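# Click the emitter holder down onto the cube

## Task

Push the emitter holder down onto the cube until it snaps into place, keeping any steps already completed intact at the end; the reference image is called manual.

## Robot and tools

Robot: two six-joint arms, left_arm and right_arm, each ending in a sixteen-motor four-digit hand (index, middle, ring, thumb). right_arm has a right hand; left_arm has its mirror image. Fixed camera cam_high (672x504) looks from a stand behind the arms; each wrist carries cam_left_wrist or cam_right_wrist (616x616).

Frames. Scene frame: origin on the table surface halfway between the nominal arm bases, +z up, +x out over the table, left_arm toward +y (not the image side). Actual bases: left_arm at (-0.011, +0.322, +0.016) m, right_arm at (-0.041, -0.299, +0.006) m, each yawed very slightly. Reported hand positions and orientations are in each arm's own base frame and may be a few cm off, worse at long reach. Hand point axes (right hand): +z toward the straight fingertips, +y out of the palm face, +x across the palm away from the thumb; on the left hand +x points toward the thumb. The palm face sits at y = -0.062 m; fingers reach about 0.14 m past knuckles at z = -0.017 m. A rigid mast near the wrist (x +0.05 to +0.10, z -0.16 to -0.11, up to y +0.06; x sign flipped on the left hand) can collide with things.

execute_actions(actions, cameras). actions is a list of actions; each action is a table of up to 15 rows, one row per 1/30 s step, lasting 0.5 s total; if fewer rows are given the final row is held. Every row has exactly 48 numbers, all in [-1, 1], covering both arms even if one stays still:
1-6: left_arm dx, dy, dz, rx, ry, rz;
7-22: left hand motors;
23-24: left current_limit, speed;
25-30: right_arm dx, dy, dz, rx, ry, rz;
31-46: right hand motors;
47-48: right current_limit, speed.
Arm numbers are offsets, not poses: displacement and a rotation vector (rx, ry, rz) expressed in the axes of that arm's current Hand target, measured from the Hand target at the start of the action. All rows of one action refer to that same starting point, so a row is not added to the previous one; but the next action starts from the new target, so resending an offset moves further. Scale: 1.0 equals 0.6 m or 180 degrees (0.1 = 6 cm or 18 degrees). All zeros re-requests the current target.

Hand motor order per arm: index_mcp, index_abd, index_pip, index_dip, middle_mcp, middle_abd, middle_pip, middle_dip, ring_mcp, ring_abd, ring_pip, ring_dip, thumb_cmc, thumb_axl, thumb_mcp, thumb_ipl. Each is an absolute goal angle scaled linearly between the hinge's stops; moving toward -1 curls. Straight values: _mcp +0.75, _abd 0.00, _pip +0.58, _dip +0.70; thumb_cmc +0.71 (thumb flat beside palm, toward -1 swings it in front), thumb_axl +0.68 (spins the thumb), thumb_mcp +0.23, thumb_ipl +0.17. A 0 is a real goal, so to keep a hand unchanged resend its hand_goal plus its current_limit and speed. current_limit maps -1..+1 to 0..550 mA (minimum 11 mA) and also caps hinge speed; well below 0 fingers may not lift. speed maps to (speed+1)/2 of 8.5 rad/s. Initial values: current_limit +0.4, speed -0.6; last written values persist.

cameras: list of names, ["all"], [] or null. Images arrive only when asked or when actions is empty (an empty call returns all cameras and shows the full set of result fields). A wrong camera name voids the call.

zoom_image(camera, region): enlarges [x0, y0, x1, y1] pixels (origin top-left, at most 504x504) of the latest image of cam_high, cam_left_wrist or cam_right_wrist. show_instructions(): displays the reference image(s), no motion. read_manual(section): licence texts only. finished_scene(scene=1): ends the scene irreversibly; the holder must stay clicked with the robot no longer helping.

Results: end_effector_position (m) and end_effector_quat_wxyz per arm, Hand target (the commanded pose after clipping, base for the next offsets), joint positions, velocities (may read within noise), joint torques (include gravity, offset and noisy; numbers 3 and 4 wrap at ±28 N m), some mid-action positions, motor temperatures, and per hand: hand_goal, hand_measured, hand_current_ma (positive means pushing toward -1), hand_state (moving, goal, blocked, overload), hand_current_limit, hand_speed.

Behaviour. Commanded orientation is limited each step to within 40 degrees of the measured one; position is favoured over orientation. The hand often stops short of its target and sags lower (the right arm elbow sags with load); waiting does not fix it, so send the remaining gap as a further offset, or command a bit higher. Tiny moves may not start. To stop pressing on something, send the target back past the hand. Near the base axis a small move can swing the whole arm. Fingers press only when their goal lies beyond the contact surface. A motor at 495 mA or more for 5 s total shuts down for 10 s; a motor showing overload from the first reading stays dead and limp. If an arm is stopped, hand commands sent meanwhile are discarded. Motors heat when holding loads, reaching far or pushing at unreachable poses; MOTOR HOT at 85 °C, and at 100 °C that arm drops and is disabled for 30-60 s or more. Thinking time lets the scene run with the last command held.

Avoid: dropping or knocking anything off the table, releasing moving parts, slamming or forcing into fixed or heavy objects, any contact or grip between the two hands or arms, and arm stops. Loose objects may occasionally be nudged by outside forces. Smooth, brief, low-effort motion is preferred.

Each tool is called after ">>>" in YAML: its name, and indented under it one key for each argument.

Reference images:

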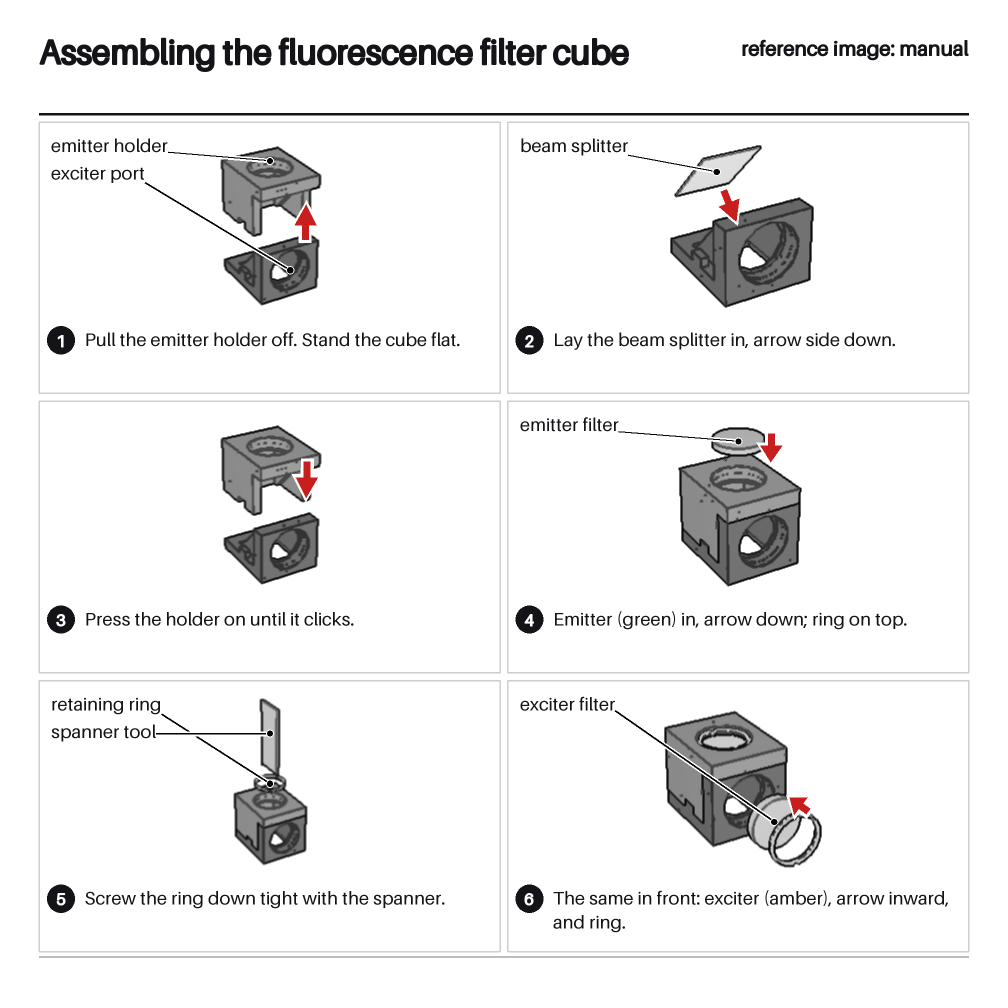

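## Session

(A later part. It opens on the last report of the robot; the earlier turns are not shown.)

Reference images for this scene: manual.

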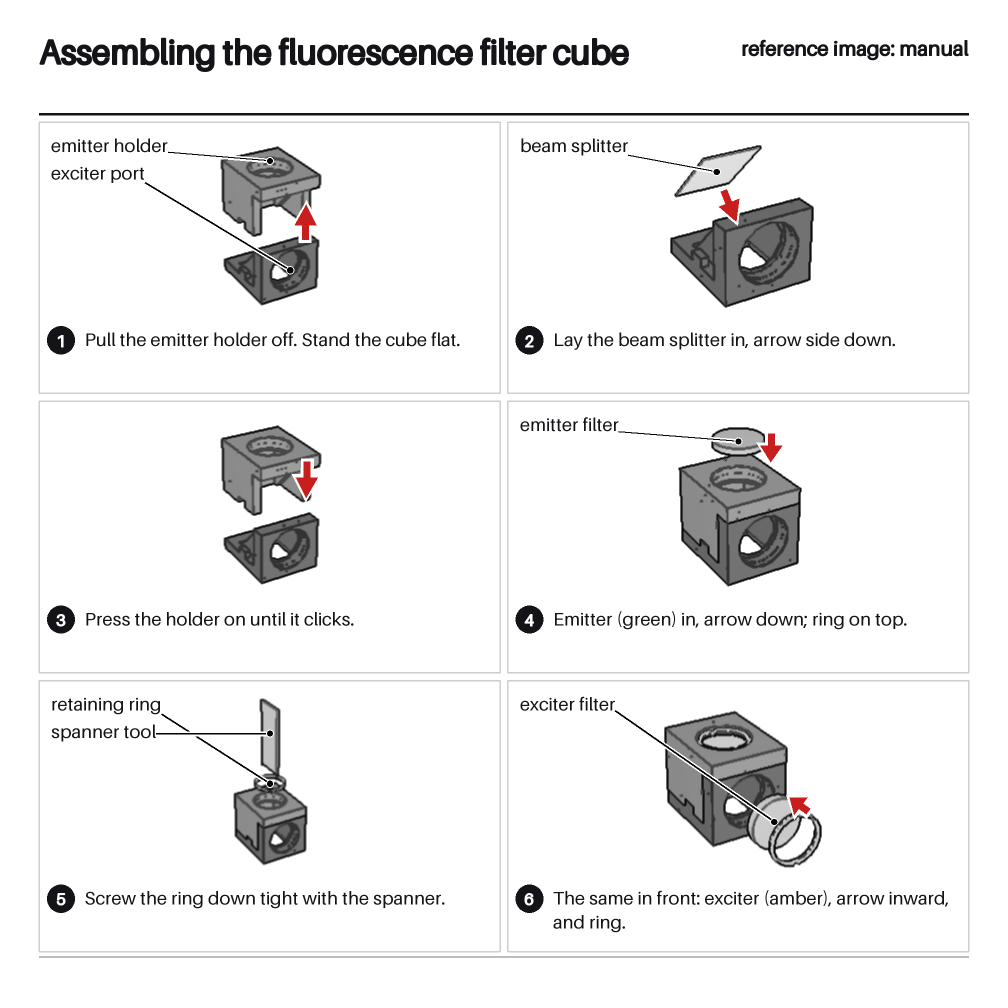

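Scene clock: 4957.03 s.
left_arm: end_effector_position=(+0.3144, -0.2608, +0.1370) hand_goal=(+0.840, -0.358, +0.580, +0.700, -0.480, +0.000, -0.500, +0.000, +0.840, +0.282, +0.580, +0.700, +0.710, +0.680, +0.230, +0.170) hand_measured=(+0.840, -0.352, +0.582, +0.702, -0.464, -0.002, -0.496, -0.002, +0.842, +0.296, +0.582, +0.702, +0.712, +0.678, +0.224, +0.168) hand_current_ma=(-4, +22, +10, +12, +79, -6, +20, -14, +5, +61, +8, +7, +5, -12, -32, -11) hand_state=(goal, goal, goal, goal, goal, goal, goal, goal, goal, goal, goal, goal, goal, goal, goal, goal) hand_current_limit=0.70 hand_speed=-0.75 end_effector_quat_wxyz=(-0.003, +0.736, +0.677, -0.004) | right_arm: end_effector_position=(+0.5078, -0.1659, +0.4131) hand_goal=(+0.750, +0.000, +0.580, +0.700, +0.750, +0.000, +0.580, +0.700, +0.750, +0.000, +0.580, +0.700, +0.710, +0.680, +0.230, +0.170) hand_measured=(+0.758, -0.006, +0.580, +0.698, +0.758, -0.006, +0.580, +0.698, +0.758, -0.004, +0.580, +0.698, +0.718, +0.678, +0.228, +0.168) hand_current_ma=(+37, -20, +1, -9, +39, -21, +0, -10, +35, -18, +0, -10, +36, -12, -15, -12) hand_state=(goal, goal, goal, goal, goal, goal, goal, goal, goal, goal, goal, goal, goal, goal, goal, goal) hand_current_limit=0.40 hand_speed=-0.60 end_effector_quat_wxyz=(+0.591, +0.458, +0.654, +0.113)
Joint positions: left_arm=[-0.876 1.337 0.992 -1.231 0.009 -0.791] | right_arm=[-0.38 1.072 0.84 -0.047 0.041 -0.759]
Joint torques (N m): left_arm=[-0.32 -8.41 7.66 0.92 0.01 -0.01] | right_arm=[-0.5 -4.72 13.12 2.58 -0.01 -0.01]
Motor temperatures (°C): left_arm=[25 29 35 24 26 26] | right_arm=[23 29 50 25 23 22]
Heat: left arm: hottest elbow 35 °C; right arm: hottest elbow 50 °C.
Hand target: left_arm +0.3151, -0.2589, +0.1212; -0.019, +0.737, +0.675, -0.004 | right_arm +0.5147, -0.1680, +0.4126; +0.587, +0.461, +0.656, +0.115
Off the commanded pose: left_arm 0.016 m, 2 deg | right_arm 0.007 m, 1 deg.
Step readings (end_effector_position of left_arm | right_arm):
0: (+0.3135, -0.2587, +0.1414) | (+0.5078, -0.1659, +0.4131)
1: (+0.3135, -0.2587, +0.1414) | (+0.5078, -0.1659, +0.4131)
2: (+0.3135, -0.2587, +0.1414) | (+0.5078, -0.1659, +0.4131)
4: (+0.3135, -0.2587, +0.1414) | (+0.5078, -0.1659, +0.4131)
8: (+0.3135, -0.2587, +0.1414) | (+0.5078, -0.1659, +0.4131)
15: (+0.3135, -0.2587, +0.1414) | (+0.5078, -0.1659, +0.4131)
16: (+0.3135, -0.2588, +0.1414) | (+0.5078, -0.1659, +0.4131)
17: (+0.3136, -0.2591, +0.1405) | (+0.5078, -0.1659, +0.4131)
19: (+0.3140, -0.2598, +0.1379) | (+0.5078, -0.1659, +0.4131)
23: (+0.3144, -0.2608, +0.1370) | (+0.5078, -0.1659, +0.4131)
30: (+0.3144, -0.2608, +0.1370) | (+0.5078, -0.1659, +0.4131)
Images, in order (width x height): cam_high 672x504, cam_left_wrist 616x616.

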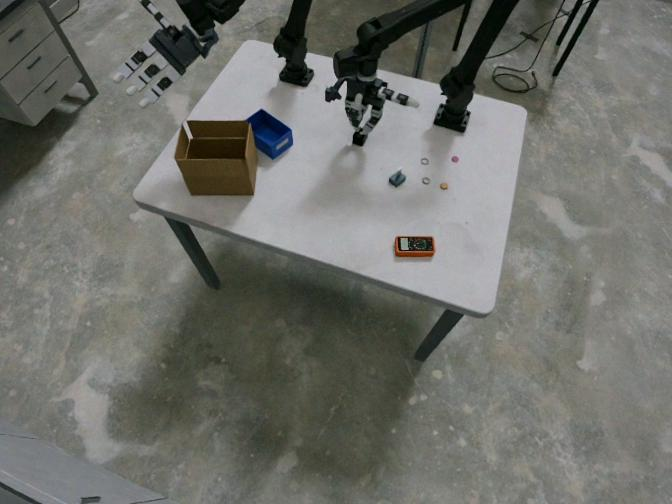

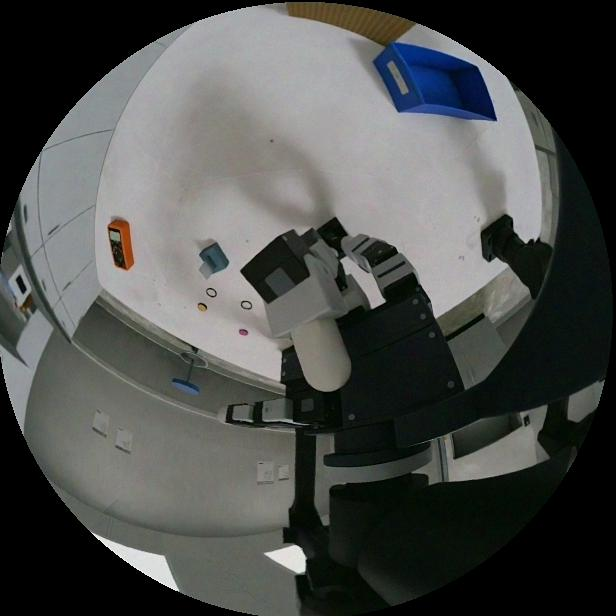

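>>> execute_actions:
  actions:
    - [[0,0,0.012,0.003,0.0022,0,0.84,-0.358,0.58,0.7,-0.48,0,-0.5,0,0.84,0.295,0.58,0.7,0.71,0.68,0.23,0.17,0.7,-0.75,0,0,0,0,0,0,0.75,0,0.58,0.7,0.75,0,0.58,0.7,0.75,0,0.58,0.7,0.71,0.68,0.23,0.17,0.4,-0.6],[0,0,0.025,0.0055,0.0041,0,0.84,-0.358,0.58,0.7,-0.48,0,-0.5,0,0.84,0.295,0.58,0.7,0.71,0.68,0.23,0.17,0.7,-0.75,0,0,0,0,0,0,0.75,0,0.58,0.7,0.75,0,0.58,0.7,0.75,0,0.58,0.7,0.71,0.68,0.23,0.17,0.4,-0.6]]
  cameras: ["cam_high","cam_left_wrist"]

>>> zoom_image:
  camera: "cam_high"
  region: [344, 116, 376, 148]

Scene clock: 4977.90 s.
left_arm: end_effector_position=(+0.3158, -0.2633, +0.1352) hand_goal=(+0.840, -0.358, +0.580, +0.700, -0.480, +0.000, -0.500, +0.000, +0.840, +0.296, +0.580, +0.700, +0.710, +0.680, +0.230, +0.170) hand_measured=(+0.842, -0.356, +0.582, +0.702, -0.464, -0.002, -0.496, -0.002, +0.850, +0.328, +0.588, +0.702, +0.712, +0.678, +0.224, +0.168) hand_current_ma=(+5, +10, +11, +12, +79, -6, +20, -14, +47, +141, +39, +11, +5, -12, -32, -11) hand_state=(goal, goal, goal, goal, goal, goal, goal, goal, goal, blocked, goal, goal, goal, goal, goal, goal) hand_current_limit=0.70 hand_speed=-0.75 end_effector_quat_wxyz=(+0.001, +0.736, +0.677, -0.006) | right_arm: end_effector_position=(+0.5078, -0.1659, +0.4131) hand_goal=(+0.750, +0.000, +0.580, +0.700, +0.750, +0.000, +0.580, +0.700, +0.750, +0.000, +0.580, +0.700, +0.710, +0.680, +0.230, +0.170) hand_measured=(+0.758, -0.006, +0.580, +0.698, +0.758, -0.006, +0.580, +0.698, +0.758, -0.004, +0.580, +0.698, +0.718, +0.678, +0.228, +0.168) hand_current_ma=(+37, -20, +1, -9, +39, -21, +0, -10, +35, -18, +0, -10, +36, -12, -15, -12) hand_state=(goal, goal, goal, goal, goal, goal, goal, goal, goal, goal, goal, goal, goal, goal, goal, goal) hand_current_limit=0.40 hand_speed=-0.60 end_effector_quat_wxyz=(+0.591, +0.458, +0.654, +0.113)
Joint positions: left_arm=[-0.876 1.341 0.991 -1.219 0.012 -0.791] | right_arm=[-0.38 1.072 0.84 -0.047 0.041 -0.759]
Joint torques (N m): left_arm=[-0.09 -6.89 6.5 1.13 0.02 0.02] | right_arm=[-0.5 -4.72 13.12 2.56 0 -0.02]
Heat: left arm: hottest elbow 34 °C; right arm: hottest elbow 50 °C.
Hand target: left_arm +0.3148, -0.2586, +0.1064; -0.029, +0.737, +0.675, -0.005 | right_arm +0.5147, -0.1680, +0.4126; +0.587, +0.461, +0.656, +0.115
Off the commanded pose: left_arm 0.029 m, 3 deg | right_arm 0.007 m, 1 deg.
Step readings (end_effector_position of left_arm | right_arm):
0: (+0.3144, -0.2608, +0.1370) | (+0.5078, -0.1659, +0.4131)
1: (+0.3145, -0.2609, +0.1369) | (+0.5078, -0.1659, +0.4131)
2: (+0.3146, -0.2613, +0.1362) | (+0.5078, -0.1659, +0.4131)
4: (+0.3156, -0.2631, +0.1353) | (+0.5078, -0.1659, +0.4131)
8: (+0.3158, -0.2633, +0.1352) | (+0.5078, -0.1659, +0.4131)
15: (+0.3158, -0.2633, +0.1352) | (+0.5078, -0.1659, +0.4131)
Images, in order (width x height): cam_high 672x504, cam_left_wrist 616x616.

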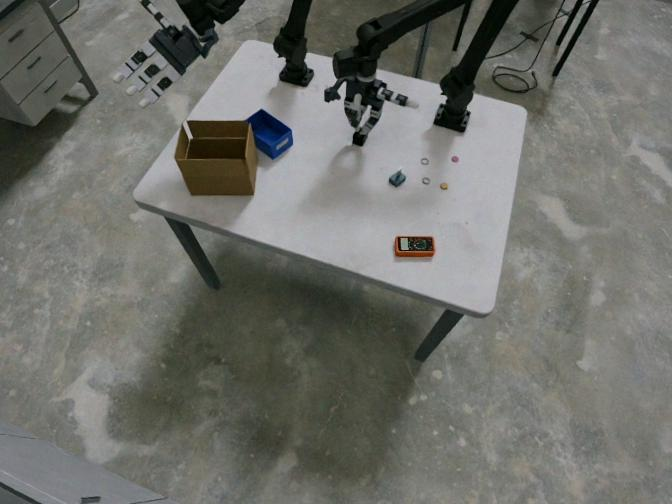

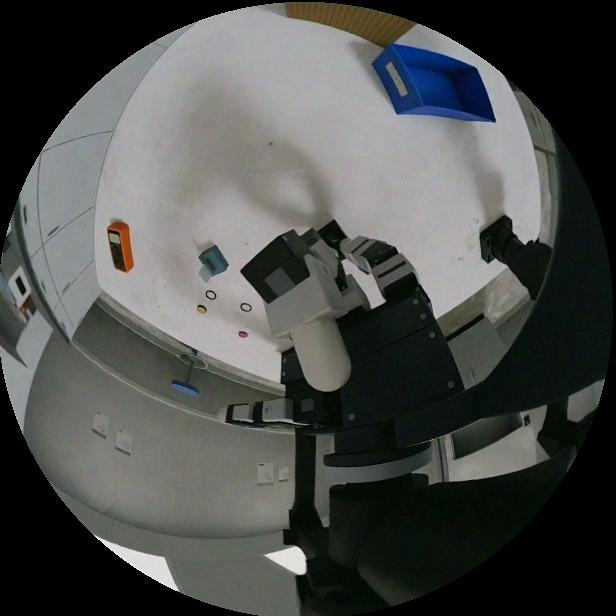

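Scaled by 15.750 from the camera's 672x504 image, which has a finer 960x720 frame.

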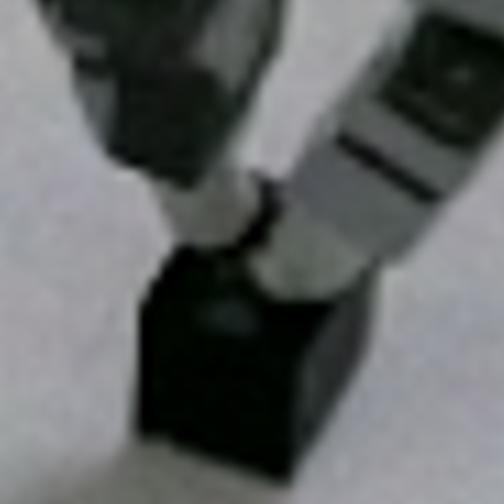

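>>> execute_actions:
  actions:
    - [[0,0,-0.055,0,0,0,0.84,-0.34,0.58,0.7,-0.48,0,-0.5,0,0.84,0.3,0.58,0.7,0.71,0.68,0.23,0.17,0.7,-0.75,0,0,0,0,0,0,0.75,0,0.58,0.7,0.75,0,0.58,0.7,0.75,0,0.58,0.7,0.71,0.68,0.23,0.17,0.4,-0.6]]
  cameras: ["cam_high","cam_left_wrist"]

>>> zoom_image:
  camera: "cam_high"
  region: [344, 116, 376, 148]

>>> zoom_image:
  camera: "cam_left_wrist"
  region: [305, 205, 355, 255]

Scene clock: 5008.53 s.
left_arm: end_effector_position=(+0.3070, -0.2528, +0.1350) hand_goal=(+0.840, -0.340, +0.580, +0.700, -0.480, +0.000, -0.500, +0.000, +0.840, +0.300, +0.580, +0.700, +0.710, +0.680, +0.230, +0.170) hand_measured=(+0.840, -0.342, +0.582, +0.702, -0.464, -0.002, -0.496, -0.002, +0.840, +0.302, +0.582, +0.702, +0.712, +0.678, +0.224, +0.168) hand_current_ma=(-3, -5, +9, +12, +79, -6, +20, -14, -3, +8, +10, +10, +5, -12, -32, -11) hand_state=(goal, goal, goal, goal, goal, goal, goal, goal, goal, goal, goal, goal, goal, goal, goal, goal) hand_current_limit=0.70 hand_speed=-0.75 end_effector_quat_wxyz=(-0.030, +0.736, +0.676, -0.005) | right_arm: end_effector_position=(+0.5078, -0.1659, +0.4131) hand_goal=(+0.750, +0.000, +0.580, +0.700, +0.750, +0.000, +0.580, +0.700, +0.750, +0.000, +0.580, +0.700, +0.710, +0.680, +0.230, +0.170) hand_measured=(+0.758, -0.006, +0.580, +0.698, +0.758, -0.006, +0.580, +0.698, +0.758, -0.004, +0.580, +0.698, +0.718, +0.678, +0.228, +0.168) hand_current_ma=(+37, -20, +1, -9, +39, -21, +0, -10, +35, -18, +0, -10, +36, -12, -15, -12) hand_state=(goal, goal, goal, goal, goal, goal, goal, goal, goal, goal, goal, goal, goal, goal, goal, goal) hand_current_limit=0.40 hand_speed=-0.60 end_effector_quat_wxyz=(+0.591, +0.458, +0.654, +0.113)
Joint positions: left_arm=[-0.876 1.343 0.998 -1.286 0.012 -0.791] | right_arm=[-0.38 1.072 0.84 -0.047 0.041 -0.759]
Joint torques (N m): left_arm=[0.09 -9 11.6 0.03 -0.03 0.02] | right_arm=[-0.5 -4.78 13.12 2.58 -0.01 -0.02]
Heat: left arm: hottest elbow 34 °C; right arm: hottest elbow 50 °C.
Hand target: left_arm +0.3162, -0.2597, +0.1392; -0.029, +0.737, +0.675, -0.005 | right_arm +0.5147, -0.1680, +0.4126; +0.587, +0.461, +0.656, +0.115
Off the commanded pose: left_arm 0.012 m, 0 deg | right_arm 0.007 m, 1 deg.
Step readings (end_effector_position of left_arm | right_arm):
0: (+0.3158, -0.2633, +0.1352) | (+0.5078, -0.1659, +0.4131)
1: (+0.3149, -0.2622, +0.1358) | (+0.5078, -0.1659, +0.4131)
2: (+0.3131, -0.2601, +0.1363) | (+0.5078, -0.1659, +0.4131)
4: (+0.3095, -0.2557, +0.1359) | (+0.5078, -0.1659, +0.4131)
8: (+0.3071, -0.2529, +0.1350) | (+0.5078, -0.1659, +0.4131)
15: (+0.3070, -0.2528, +0.1350) | (+0.5078, -0.1659, +0.4131)
Images, in order (width x height): cam_high 672x504, cam_left_wrist 616x616.

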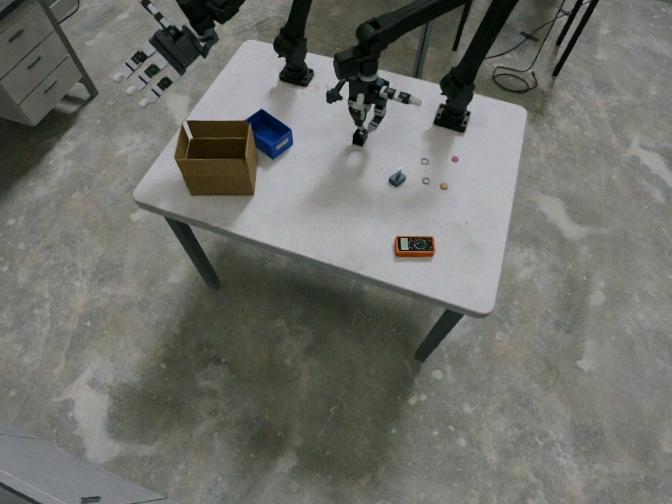

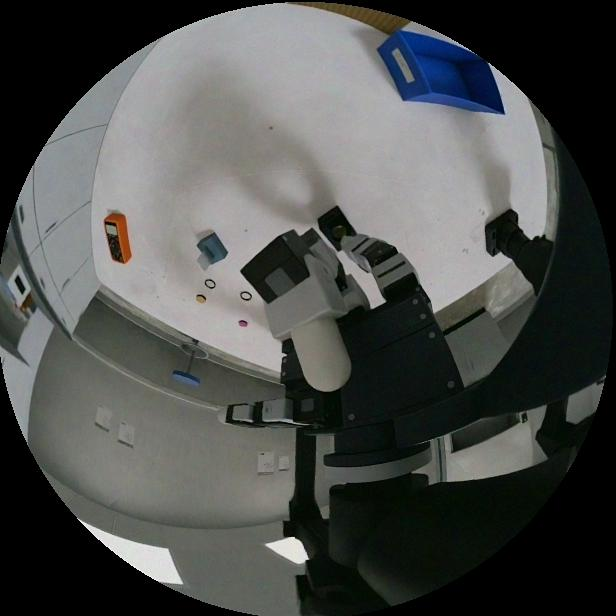

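Scaled by 15.750 from the camera's 672x504 image, which has a finer 960x720 frame.

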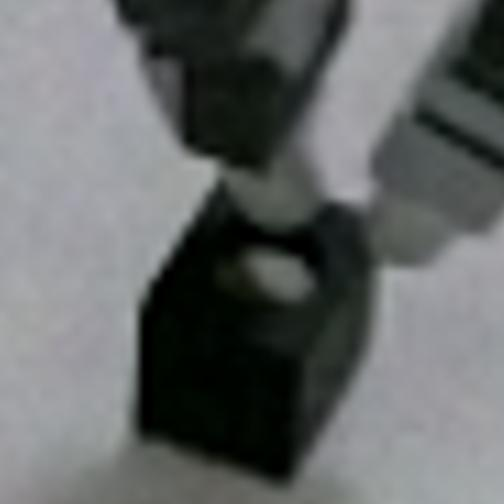

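Scaled by 10.080 from the camera's 616x616 image, which has a finer 880x880 frame.

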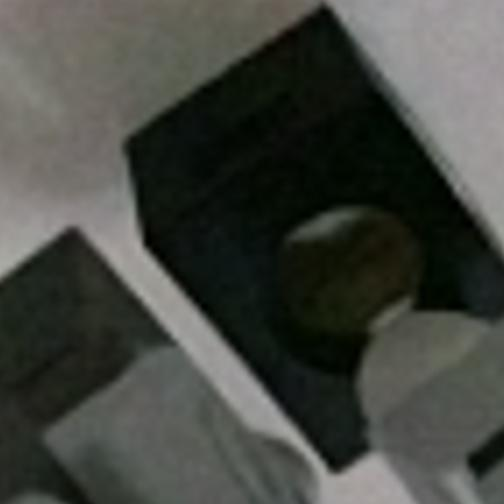

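>>> zoom_image:
  camera: "cam_high"
  region: [350, 124, 372, 150]

Scaled by 19.385 from the camera's 672x504 image, which has a finer 960x720 frame.

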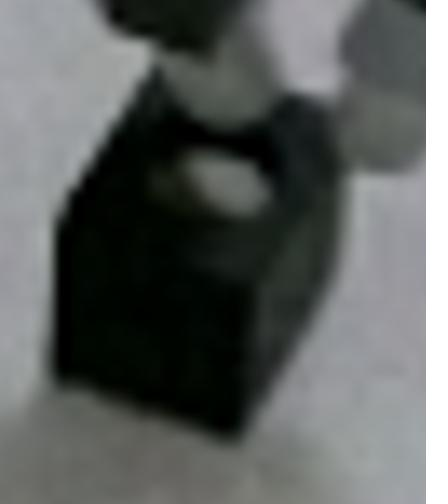

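>>> execute_actions:
  actions:
    - [[0,0,-0.02,0,0,0,0.84,-0.34,0.58,0.7,-0.48,0,-0.5,0,0.84,0.3,0.58,0.7,0.71,0.68,0.23,0.17,0.7,-0.75,0,0,0,0,0,0,0.75,0,0.58,0.7,0.75,0,0.58,0.7,0.75,0,0.58,0.7,0.71,0.68,0.23,0.17,0.4,-0.6],[0,0,-0.045,0,0,0,0.84,-0.29,0.58,0.7,-0.48,0,-0.5,0,0.84,0.29,0.58,0.7,0.71,0.68,0.23,0.17,0.7,-0.75,0,0,0,0,0,0,0.75,0,0.58,0.7,0.75,0,0.58,0.7,0.75,0,0.58,0.7,0.71,0.68,0.23,0.17,0.4,-0.6]]
    - [[0,0,0.02,-0.006,-0.0045,0,0.84,-0.29,0.58,0.7,-0.48,0,-0.5,0,0.84,0.29,0.58,0.7,0.71,0.68,0.23,0.17,0.7,-0.75,0,0,0,0,0,0,0.75,0,0.58,0.7,0.75,0,0.58,0.7,0.75,0,0.58,0.7,0.71,0.68,0.23,0.17,0.4,-0.6],[0,0,0.04,-0.01,-0.0075,0,0.84,-0.29,0.58,0.7,-0.48,0,-0.5,0,0.84,0.29,0.58,0.7,0.71,0.68,0.23,0.17,0.7,-0.75,0,0,0,0,0,0,0.75,0,0.58,0.7,0.75,0,0.58,0.7,0.75,0,0.58,0.7,0.71,0.68,0.23,0.17,0.4,-0.6]]
  cameras: ["cam_high","cam_left_wrist"]

>>> zoom_image:
  camera: "cam_high"
  region: [344, 116, 376, 148]

>>> zoom_image:
  camera: "cam_left_wrist"
  region: [305, 205, 355, 255]

Scene clock: 5042.87 s.
left_arm: end_effector_position=(+0.3142, -0.2605, +0.1429) hand_goal=(+0.840, -0.290, +0.580, +0.700, -0.480, +0.000, -0.500, +0.000, +0.840, +0.290, +0.580, +0.700, +0.710, +0.680, +0.230, +0.170) hand_measured=(+0.838, -0.292, +0.582, +0.702, -0.464, -0.002, -0.496, -0.002, +0.838, +0.292, +0.582, +0.702, +0.712, +0.678, +0.224, +0.168) hand_current_ma=(-8, -5, +8, +12, +79, -6, +19, -14, -8, +5, +9, +10, +5, -12, -32, -11) hand_state=(goal, goal, goal, goal, goal, goal, goal, goal, goal, goal, goal, goal, goal, goal, goal, goal) hand_current_limit=0.70 hand_speed=-0.75 end_effector_quat_wxyz=(-0.013, +0.736, +0.676, -0.004) | right_arm: end_effector_position=(+0.5078, -0.1659, +0.4131) hand_goal=(+0.750, +0.000, +0.580, +0.700, +0.750, +0.000, +0.580, +0.700, +0.750, +0.000, +0.580, +0.700, +0.710, +0.680, +0.230, +0.170) hand_measured=(+0.758, -0.006, +0.580, +0.698, +0.758, -0.006, +0.580, +0.698, +0.758, -0.004, +0.580, +0.698, +0.718, +0.678, +0.228, +0.168) hand_current_ma=(+37, -20, +1, -9, +39, -21, +0, -10, +35, -18, +0, -10, +36, -12, -15, -12) hand_state=(goal, goal, goal, goal, goal, goal, goal, goal, goal, goal, goal, goal, goal, goal, goal, goal) hand_current_limit=0.40 hand_speed=-0.60 end_effector_quat_wxyz=(+0.591, +0.458, +0.654, +0.113)
Joint positions: left_arm=[-0.876 1.343 1.016 -1.27 0.009 -0.791] | right_arm=[-0.38 1.072 0.84 -0.047 0.041 -0.759]
Joint torques (N m): left_arm=[-0.03 -11.46 8.2 0.95 -0.11 -0.02] | right_arm=[-0.56 -4.72 13.12 2.58 -0.01 -0.01]
Heat: left arm: hottest elbow 34 °C; right arm: hottest elbow 50 °C.
Hand target: left_arm +0.3165, -0.2599, +0.1423; -0.010, +0.737, +0.675, -0.003 | right_arm +0.5147, -0.1680, +0.4126; +0.587, +0.461, +0.656, +0.115
Off the commanded pose: left_arm 0.002 m, 0 deg | right_arm 0.007 m, 1 deg.
Step readings (end_effector_position of left_arm | right_arm):
0: (+0.3070, -0.2528, +0.1350) | (+0.5078, -0.1659, +0.4131)
1: (+0.3066, -0.2522, +0.1353) | (+0.5078, -0.1659, +0.4131)
2: (+0.3054, -0.2509, +0.1371) | (+0.5078, -0.1659, +0.4131)
4: (+0.3043, -0.2495, +0.1433) | (+0.5078, -0.1659, +0.4131)
8: (+0.3074, -0.2532, +0.1527) | (+0.5078, -0.1659, +0.4131)
15: (+0.3073, -0.2532, +0.1533) | (+0.5078, -0.1659, +0.4131)
16: (+0.3080, -0.2539, +0.1535) | (+0.5078, -0.1659, +0.4131)
17: (+0.3102, -0.2561, +0.1526) | (+0.5078, -0.1659, +0.4131)
19: (+0.3141, -0.2605, +0.1487) | (+0.5078, -0.1659, +0.4131)
23: (+0.3137, -0.2600, +0.1429) | (+0.5078, -0.1659, +0.4131)
30: (+0.3142, -0.2605, +0.1429) | (+0.5078, -0.1659, +0.4131)
Images, in order (width x height): cam_high 672x504, cam_left_wrist 616x616.

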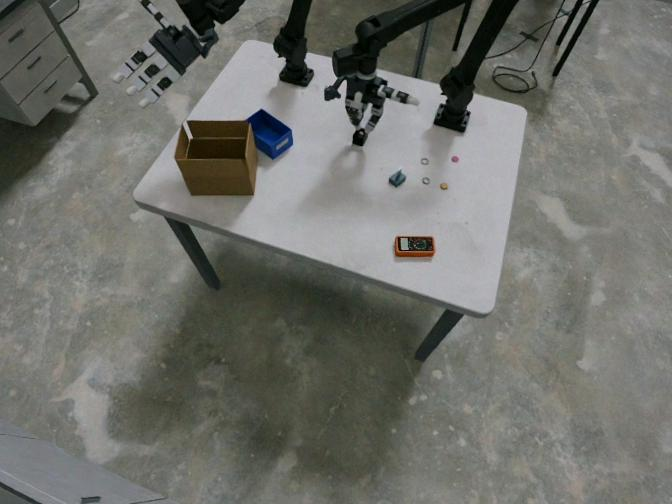

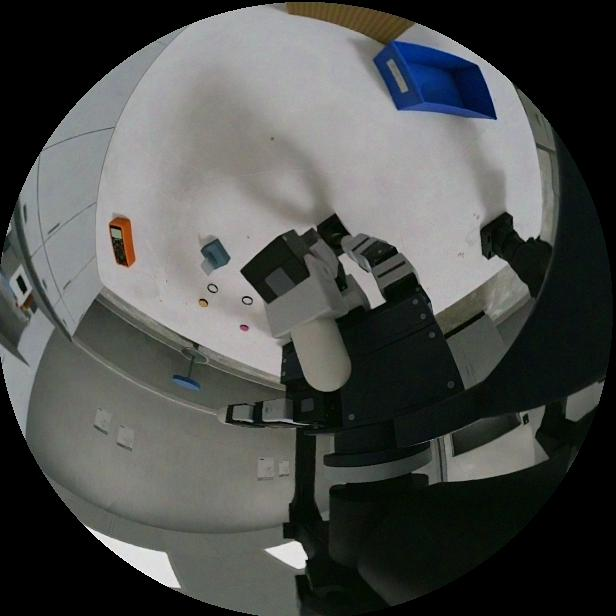

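Scaled by 15.750 from the camera's 672x504 image, which has a finer 960x720 frame.

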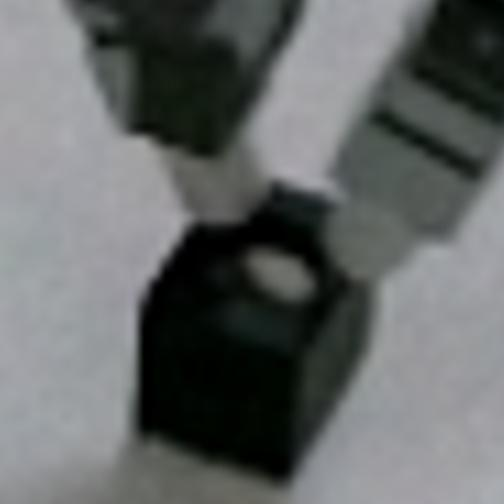

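Scaled by 10.080 from the camera's 616x616 image, which has a finer 880x880 frame.

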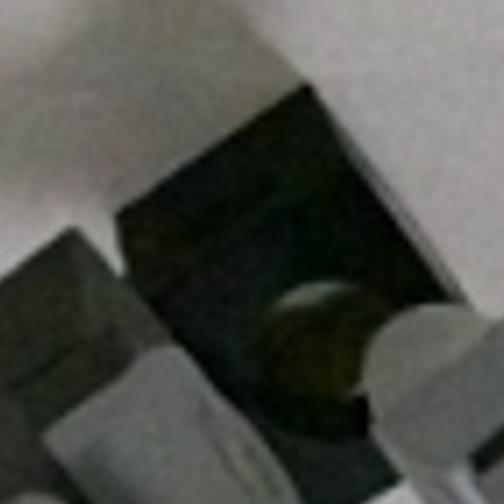

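>>> execute_actions:
  actions:
    - [[0.001,-0.001,0.025,0.004,0.003,0,0.84,-0.29,0.58,0.7,-0.48,0,-0.5,0,0.84,0.29,0.58,0.7,0.71,0.68,0.23,0.17,0.7,-0.75,0,0,0,0,0,0,0.75,0,0.58,0.7,0.75,0,0.58,0.7,0.75,0,0.58,0.7,0.71,0.68,0.23,0.17,0.4,-0.6],[0.002,-0.002,0.05,0.008,0.006,0,0.84,-0.29,0.58,0.7,-0.48,0,-0.5,0,0.84,0.29,0.58,0.7,0.71,0.68,0.23,0.17,0.7,-0.75,0,0,0,0,0,0,0.75,0,0.58,0.7,0.75,0,0.58,0.7,0.75,0,0.58,0.7,0.71,0.68,0.23,0.17,0.4,-0.6],[0.003,-0.004,0.0788,0.012,0.009,0,0.84,-0.29,0.58,0.7,-0.48,0,-0.5,0,0.84,0.29,0.58,0.7,0.71,0.68,0.23,0.17,0.7,-0.75,0,0,0,0,0,0,0.75,0,0.58,0.7,0.75,0,0.58,0.7,0.75,0,0.58,0.7,0.71,0.68,0.23,0.17,0.4,-0.6]]
  cameras: ["cam_high","cam_left_wrist"]

>>> zoom_image:
  camera: "cam_high"
  region: [344, 116, 376, 148]

>>> zoom_image:
  camera: "cam_left_wrist"
  region: [305, 205, 355, 255]

Scene clock: 5063.13 s.
left_arm: end_effector_position=(+0.3178, -0.2642, +0.1365) hand_goal=(+0.840, -0.290, +0.580, +0.700, -0.480, +0.000, -0.500, +0.000, +0.840, +0.290, +0.580, +0.700, +0.710, +0.680, +0.230, +0.170) hand_measured=(+0.856, -0.290, +0.592, +0.704, -0.466, -0.002, -0.496, -0.002, +0.852, +0.298, +0.590, +0.704, +0.710, +0.678, +0.224, +0.168) hand_current_ma=(+80, -4, +57, +19, +72, -6, +19, -14, +60, +31, +49, +16, +5, -12, -34, -11) hand_state=(goal, goal, goal, goal, goal, goal, goal, goal, goal, goal, goal, goal, goal, goal, goal, goal) hand_current_limit=0.70 hand_speed=-0.75 end_effector_quat_wxyz=(+0.005, +0.736, +0.677, -0.004) | right_arm: end_effector_position=(+0.5078, -0.1659, +0.4131) hand_goal=(+0.750, +0.000, +0.580, +0.700, +0.750, +0.000, +0.580, +0.700, +0.750, +0.000, +0.580, +0.700, +0.710, +0.680, +0.230, +0.170) hand_measured=(+0.758, -0.006, +0.580, +0.698, +0.758, -0.006, +0.580, +0.698, +0.758, -0.004, +0.580, +0.698, +0.718, +0.678, +0.228, +0.168) hand_current_ma=(+37, -20, +1, -9, +39, -21, +0, -10, +35, -18, +0, -10, +36, -12, -15, -12) hand_state=(goal, goal, goal, goal, goal, goal, goal, goal, goal, goal, goal, goal, goal, goal, goal, goal) hand_current_limit=0.40 hand_speed=-0.60 end_effector_quat_wxyz=(+0.591, +0.458, +0.654, +0.113)
Joint positions: left_arm=[-0.875 1.34 0.992 -1.212 0.008 -0.791] | right_arm=[-0.38 1.072 0.84 -0.047 0.041 -0.759]
Joint torques (N m): left_arm=[-0.26 -5.95 4.75 1.61 0.25 0] | right_arm=[-0.56 -4.72 13.14 2.58 -0.01 -0.02]
Heat: left arm: hottest elbow 34 °C; right arm: hottest elbow 50 °C.
Hand target: left_arm +0.3134, -0.2574, +0.0952; -0.033, +0.737, +0.675, -0.005 | right_arm +0.5147, -0.1680, +0.4126; +0.587, +0.461, +0.656, +0.115
Off the commanded pose: left_arm 0.042 m, 4 deg | right_arm 0.007 m, 1 deg.
Step readings (end_effector_position of left_arm | right_arm):
0: (+0.3142, -0.2605, +0.1429) | (+0.5078, -0.1659, +0.4131)
1: (+0.3143, -0.2606, +0.1424) | (+0.5078, -0.1659, +0.4131)
2: (+0.3147, -0.2612, +0.1403) | (+0.5078, -0.1659, +0.4131)
4: (+0.3157, -0.2622, +0.1358) | (+0.5078, -0.1659, +0.4131)
8: (+0.3177, -0.2641, +0.1365) | (+0.5078, -0.1659, +0.4131)
15: (+0.3178, -0.2642, +0.1365) | (+0.5078, -0.1659, +0.4131)
Images, in order (width x height): cam_high 672x504, cam_left_wrist 616x616.

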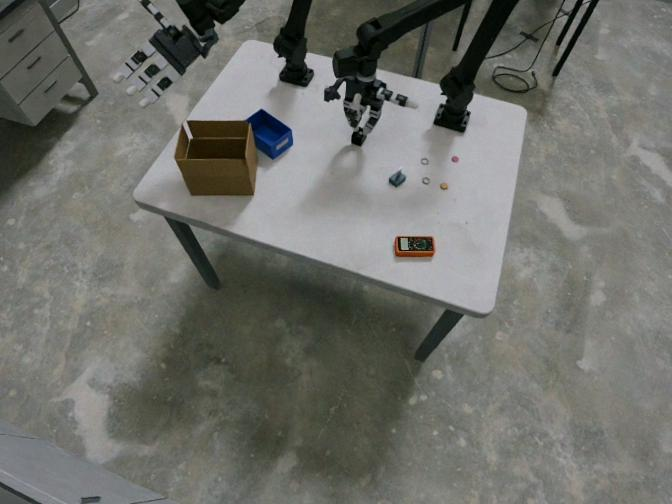

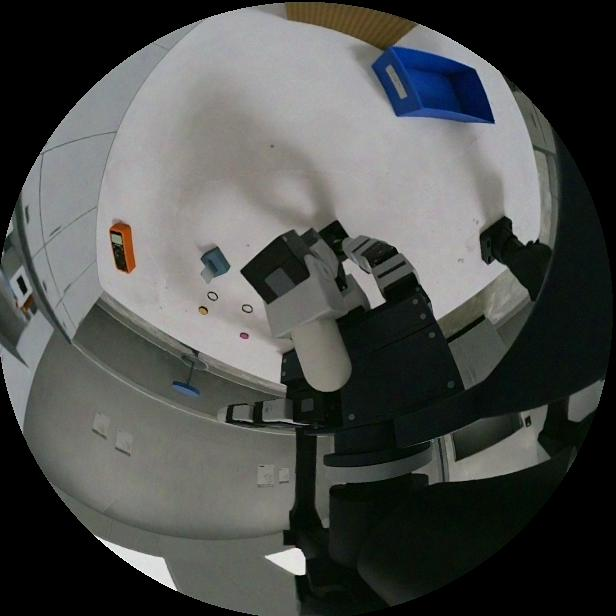

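Scaled by 15.750 from the camera's 672x504 image, which has a finer 960x720 frame.

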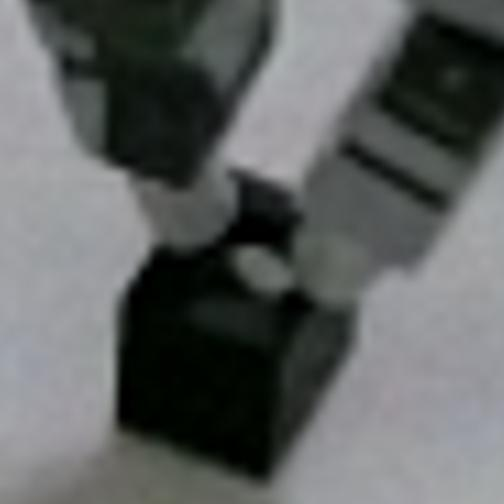

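Scaled by 10.080 from the camera's 616x616 image, which has a finer 880x880 frame.

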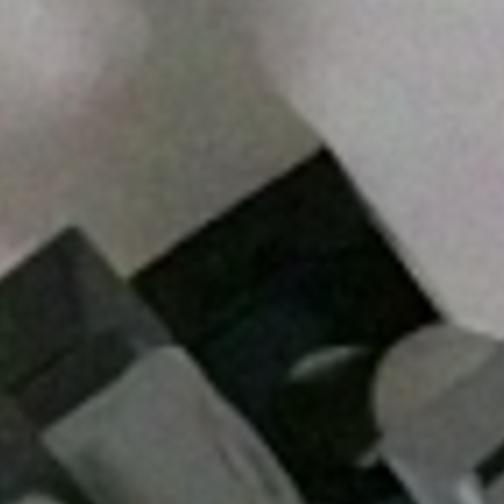

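>>> execute_actions:
  actions:
    - [[0.003,-0.004,0.025,0.004,0.003,0,0.84,-0.29,0.58,0.7,-0.48,0,-0.5,0,0.84,0.29,0.58,0.7,0.71,0.68,0.23,0.17,0.7,-0.75,0,0,0,0,0,0,0.75,0,0.58,0.7,0.75,0,0.58,0.7,0.75,0,0.58,0.7,0.71,0.68,0.23,0.17,0.4,-0.6],[0.006,-0.008,0.05,0.008,0.006,0,0.84,-0.29,0.58,0.7,-0.48,0,-0.5,0,0.84,0.29,0.58,0.7,0.71,0.68,0.23,0.17,0.7,-0.75,0,0,0,0,0,0,0.75,0,0.58,0.7,0.75,0,0.58,0.7,0.75,0,0.58,0.7,0.71,0.68,0.23,0.17,0.4,-0.6]]
  cameras: ["cam_high","cam_left_wrist"]

>>> zoom_image:
  camera: "cam_high"
  region: [344, 116, 376, 148]

>>> zoom_image:
  camera: "cam_left_wrist"
  region: [305, 205, 355, 255]

Scene clock: 5084.10 s.
left_arm: end_effector_position=(+0.3184, -0.2649, +0.1347) hand_goal=(+0.840, -0.290, +0.580, +0.700, -0.480, +0.000, -0.500, +0.000, +0.840, +0.290, +0.580, +0.700, +0.710, +0.680, +0.230, +0.170) hand_measured=(+0.868, -0.302, +0.602, +0.708, -0.466, -0.002, -0.496, -0.002, +0.862, +0.288, +0.600, +0.708, +0.710, +0.678, +0.224, +0.168) hand_current_ma=(+151, -49, +113, +44, +72, -6, +19, -14, +119, -7, +98, +37, +5, -12, -34, -11) hand_state=(blocked, goal, blocked, goal, goal, goal, goal, goal, blocked, goal, goal, goal, goal, goal, goal, goal) hand_current_limit=0.70 hand_speed=-0.75 end_effector_quat_wxyz=(+0.019, +0.736, +0.676, -0.005) | right_arm: end_effector_position=(+0.5078, -0.1659, +0.4131) hand_goal=(+0.750, +0.000, +0.580, +0.700, +0.750, +0.000, +0.580, +0.700, +0.750, +0.000, +0.580, +0.700, +0.710, +0.680, +0.230, +0.170) hand_measured=(+0.758, -0.006, +0.580, +0.698, +0.758, -0.006, +0.580, +0.698, +0.758, -0.004, +0.580, +0.698, +0.718, +0.678, +0.228, +0.168) hand_current_ma=(+37, -20, +1, -9, +39, -21, +0, -10, +35, -18, +0, -10, +36, -12, -15, -12) hand_state=(goal, goal, goal, goal, goal, goal, goal, goal, goal, goal, goal, goal, goal, goal, goal, goal) hand_current_limit=0.40 hand_speed=-0.60 end_effector_quat_wxyz=(+0.591, +0.458, +0.654, +0.113)
Joint positions: left_arm=[-0.875 1.327 0.971 -1.176 0.008 -0.791] | right_arm=[-0.38 1.072 0.84 -0.047 0.041 -0.759]
Joint torques (N m): left_arm=[-0.26 -2.37 2.24 1.85 0.45 -0.02] | right_arm=[-0.56 -4.66 13.12 2.59 0 -0.02]
Heat: left arm: hottest elbow 33 °C; right arm: hottest elbow 50 °C.
Hand target: left_arm +0.3072, -0.2522, +0.0655; -0.049, +0.737, +0.675, -0.007 | right_arm +0.5147, -0.1680, +0.4126; +0.587, +0.461, +0.656, +0.115
Off the commanded pose: left_arm 0.071 m, 8 deg | right_arm 0.007 m, 1 deg.
Step readings (end_effector_position of left_arm | right_arm):
0: (+0.3184, -0.2652, +0.1366) | (+0.5078, -0.1659, +0.4131)
1: (+0.3180, -0.2649, +0.1356) | (+0.5078, -0.1659, +0.4131)
2: (+0.3182, -0.2647, +0.1352) | (+0.5078, -0.1659, +0.4131)
4: (+0.3183, -0.2649, +0.1342) | (+0.5078, -0.1659, +0.4131)
8: (+0.3179, -0.2644, +0.1346) | (+0.5078, -0.1659, +0.4131)
15: (+0.3182, -0.2648, +0.1347) | (+0.5078, -0.1659, +0.4131)
Images, in order (width x height): cam_high 672x504, cam_left_wrist 616x616.

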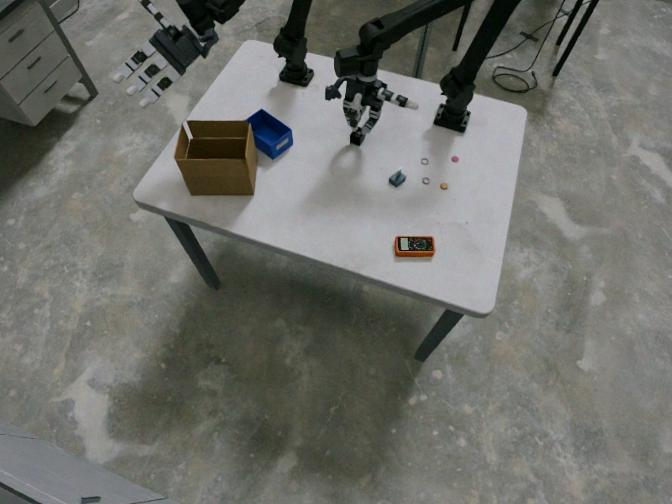

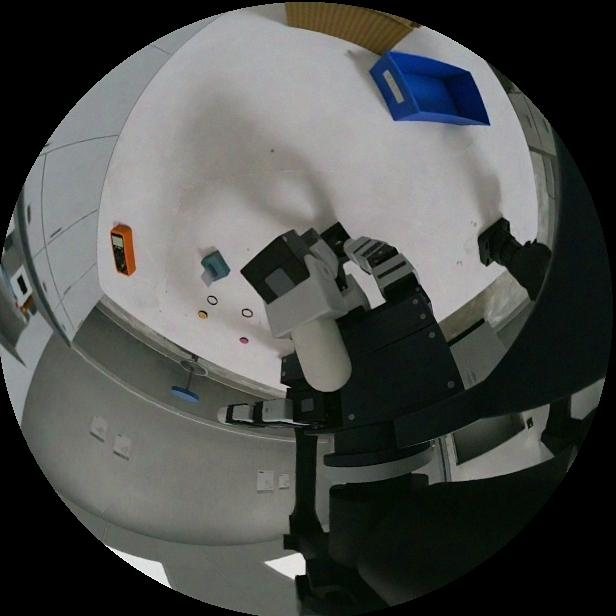

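Scaled by 15.750 from the camera's 672x504 image, which has a finer 960x720 frame.

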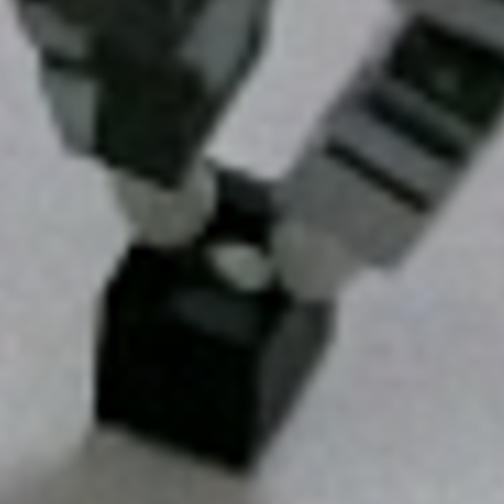

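Scaled by 10.080 from the camera's 616x616 image, which has a finer 880x880 frame.

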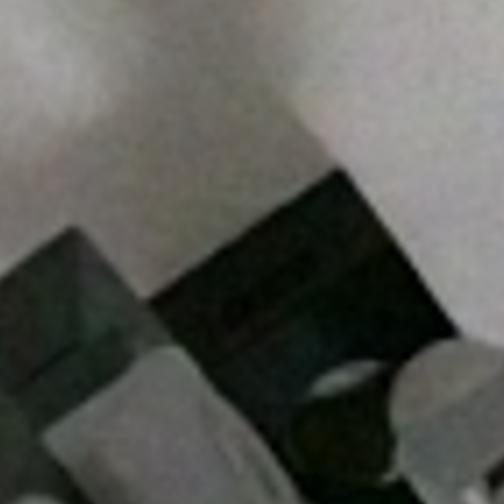

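>>> zoom_image:
  camera: "cam_high"
  region: [348, 124, 370, 150]

Scaled by 19.385 from the camera's 672x504 image, which has a finer 960x720 frame.

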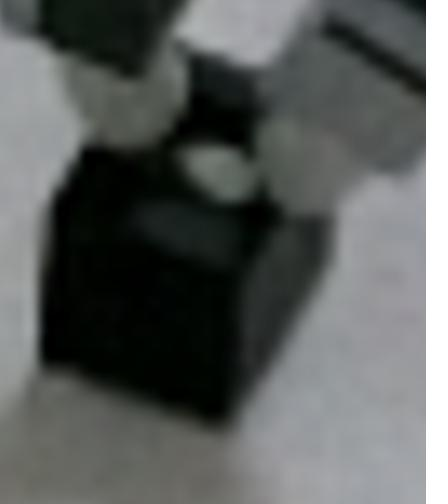

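>>> execute_actions:
  actions:
    - [[-0.002,0.003,-0.04,-0.004,-0.003,0,0.84,-0.29,0.58,0.7,-0.48,0,-0.5,0,0.84,0.29,0.58,0.7,0.71,0.68,0.23,0.17,0.7,-0.75,0,0,0,0,0,0,0.75,0,0.58,0.7,0.75,0,0.58,0.7,0.75,0,0.58,0.7,0.71,0.68,0.23,0.17,0.4,-0.6],[-0.005,0.007,-0.095,-0.012,-0.009,0,0.84,-0.29,0.58,0.7,-0.48,0,-0.5,0,0.84,0.29,0.58,0.7,0.71,0.68,0.23,0.17,0.7,-0.75,0,0,0,0,0,0,0.75,0,0.58,0.7,0.75,0,0.58,0.7,0.75,0,0.58,0.7,0.71,0.68,0.23,0.17,0.4,-0.6]]
    - [[-0.002,0.003,-0.04,-0.004,-0.003,0,0.84,-0.29,0.58,0.7,-0.48,0,-0.5,0,0.84,0.29,0.58,0.7,0.71,0.68,0.23,0.17,0.7,-0.75,0,0,0,0,0,0,0.75,0,0.58,0.7,0.75,0,0.58,0.7,0.75,0,0.58,0.7,0.71,0.68,0.23,0.17,0.4,-0.6],[-0.005,0.007,-0.085,-0.011,-0.008,0,0.84,-0.29,0.58,0.7,-0.48,0,-0.5,0,0.84,0.29,0.58,0.7,0.71,0.68,0.23,0.17,0.7,-0.75,0,0,0,0,0,0,0.75,0,0.58,0.7,0.75,0,0.58,0.7,0.75,0,0.58,0.7,0.71,0.68,0.23,0.17,0.4,-0.6]]
  cameras: ["cam_high","cam_left_wrist"]

>>> zoom_image:
  camera: "cam_high"
  region: [347, 122, 369, 148]

>>> zoom_image:
  camera: "cam_left_wrist"
  region: [305, 195, 355, 245]

Scene clock: 5116.37 s.
left_arm: end_effector_position=(+0.3122, -0.2570, +0.1558) hand_goal=(+0.840, -0.290, +0.580, +0.700, -0.480, +0.000, -0.500, +0.000, +0.840, +0.290, +0.580, +0.700, +0.710, +0.680, +0.230, +0.170) hand_measured=(+0.838, -0.292, +0.582, +0.702, -0.466, -0.002, -0.496, -0.002, +0.834, +0.284, +0.578, +0.700, +0.712, +0.678, +0.224, +0.168) hand_current_ma=(-6, -5, +9, +12, +72, -6, +19, -14, -27, -25, -8, +3, +6, -12, -34, -11) hand_state=(goal, goal, goal, goal, goal, goal, goal, goal, goal, goal, goal, goal, goal, goal, goal, goal) hand_current_limit=0.70 hand_speed=-0.75 end_effector_quat_wxyz=(-0.021, +0.736, +0.676, -0.002) | right_arm: end_effector_position=(+0.5078, -0.1659, +0.4131) hand_goal=(+0.750, +0.000, +0.580, +0.700, +0.750, +0.000, +0.580, +0.700, +0.750, +0.000, +0.580, +0.700, +0.710, +0.680, +0.230, +0.170) hand_measured=(+0.758, -0.006, +0.580, +0.698, +0.758, -0.006, +0.580, +0.698, +0.758, -0.004, +0.580, +0.698, +0.718, +0.678, +0.228, +0.168) hand_current_ma=(+37, -20, +1, -9, +39, -21, +0, -10, +35, -18, +0, -10, +36, -12, -15, -12) hand_state=(goal, goal, goal, goal, goal, goal, goal, goal, goal, goal, goal, goal, goal, goal, goal, goal) hand_current_limit=0.40 hand_speed=-0.60 end_effector_quat_wxyz=(+0.591, +0.458, +0.654, +0.113)
Joint positions: left_arm=[-0.875 1.331 1.042 -1.323 0.006 -0.791] | right_arm=[-0.38 1.072 0.84 -0.047 0.041 -0.759]
Joint torques (N m): left_arm=[0.15 -12.22 12 0.23 -0.09 0.01] | right_arm=[-0.56 -4.66 13.14 2.56 -0.01 -0.02]
Heat: left arm: hottest elbow 31 °C; right arm: hottest elbow 50 °C.
Hand target: left_arm +0.3215, -0.2640, +0.1723; -0.004, +0.737, +0.675, -0.002 | right_arm +0.5147, -0.1680, +0.4126; +0.587, +0.461, +0.656, +0.115
Off the commanded pose: left_arm 0.020 m, 2 deg | right_arm 0.007 m, 1 deg.
Step readings (end_effector_position of left_arm | right_arm):
0: (+0.3204, -0.2700, +0.1352) | (+0.5078, -0.1659, +0.4131)
1: (+0.3204, -0.2700, +0.1362) | (+0.5078, -0.1659, +0.4131)
2: (+0.3196, -0.2690, +0.1374) | (+0.5078, -0.1659, +0.4131)
4: (+0.3157, -0.2634, +0.1352) | (+0.5078, -0.1659, +0.4131)
8: (+0.3119, -0.2586, +0.1267) | (+0.5078, -0.1659, +0.4131)
15: (+0.3118, -0.2584, +0.1237) | (+0.5078, -0.1659, +0.4131)
16: (+0.3107, -0.2570, +0.1237) | (+0.5078, -0.1659, +0.4131)
17: (+0.3098, -0.2555, +0.1258) | (+0.5078, -0.1659, +0.4131)
19: (+0.3087, -0.2529, +0.1342) | (+0.5078, -0.1659, +0.4131)
23: (+0.3114, -0.2560, +0.1511) | (+0.5078, -0.1659, +0.4131)
30: (+0.3122, -0.2570, +0.1558) | (+0.5078, -0.1659, +0.4131)
Images, in order (width x height): cam_high 672x504, cam_left_wrist 616x616.

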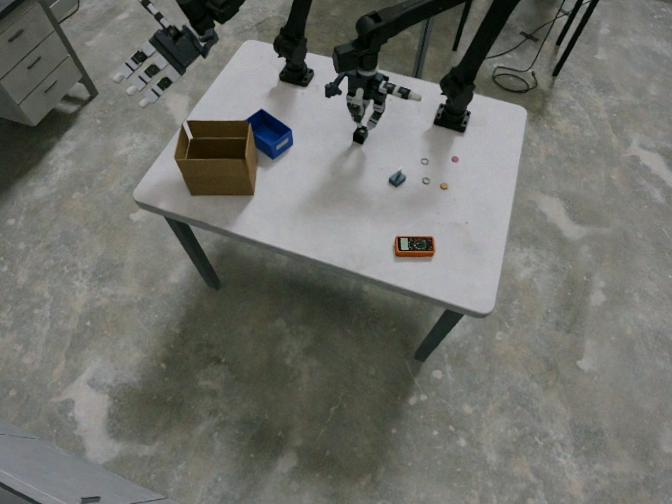

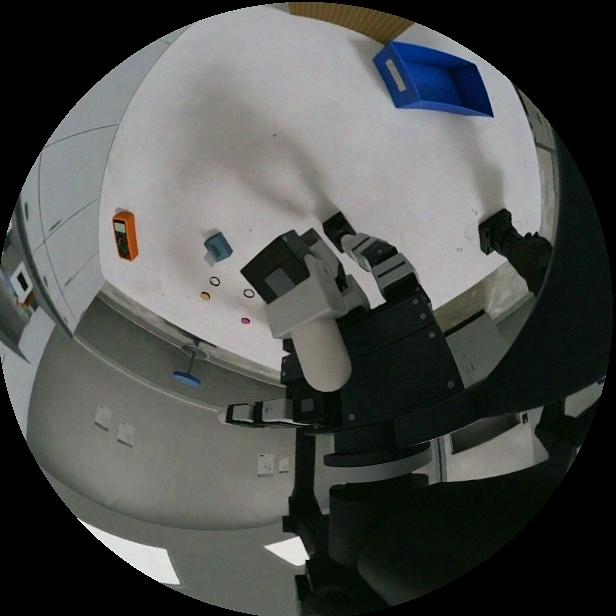

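Scaled by 19.385 from the camera's 672x504 image, which has a finer 960x720 frame.

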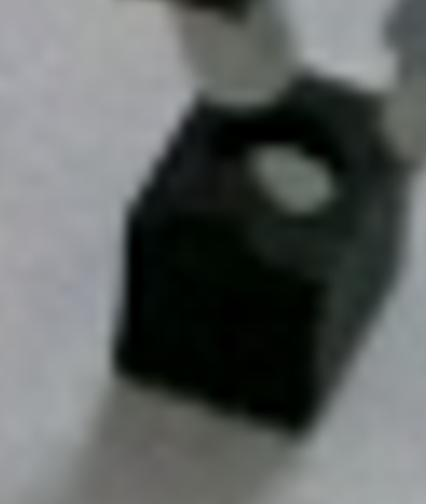

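Scaled by 10.080 from the camera's 616x616 image, which has a finer 880x880 frame.

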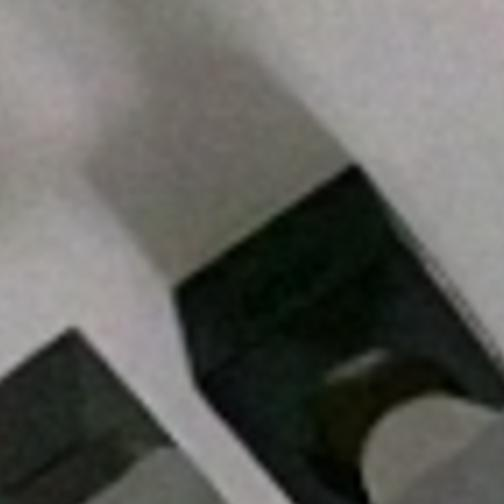

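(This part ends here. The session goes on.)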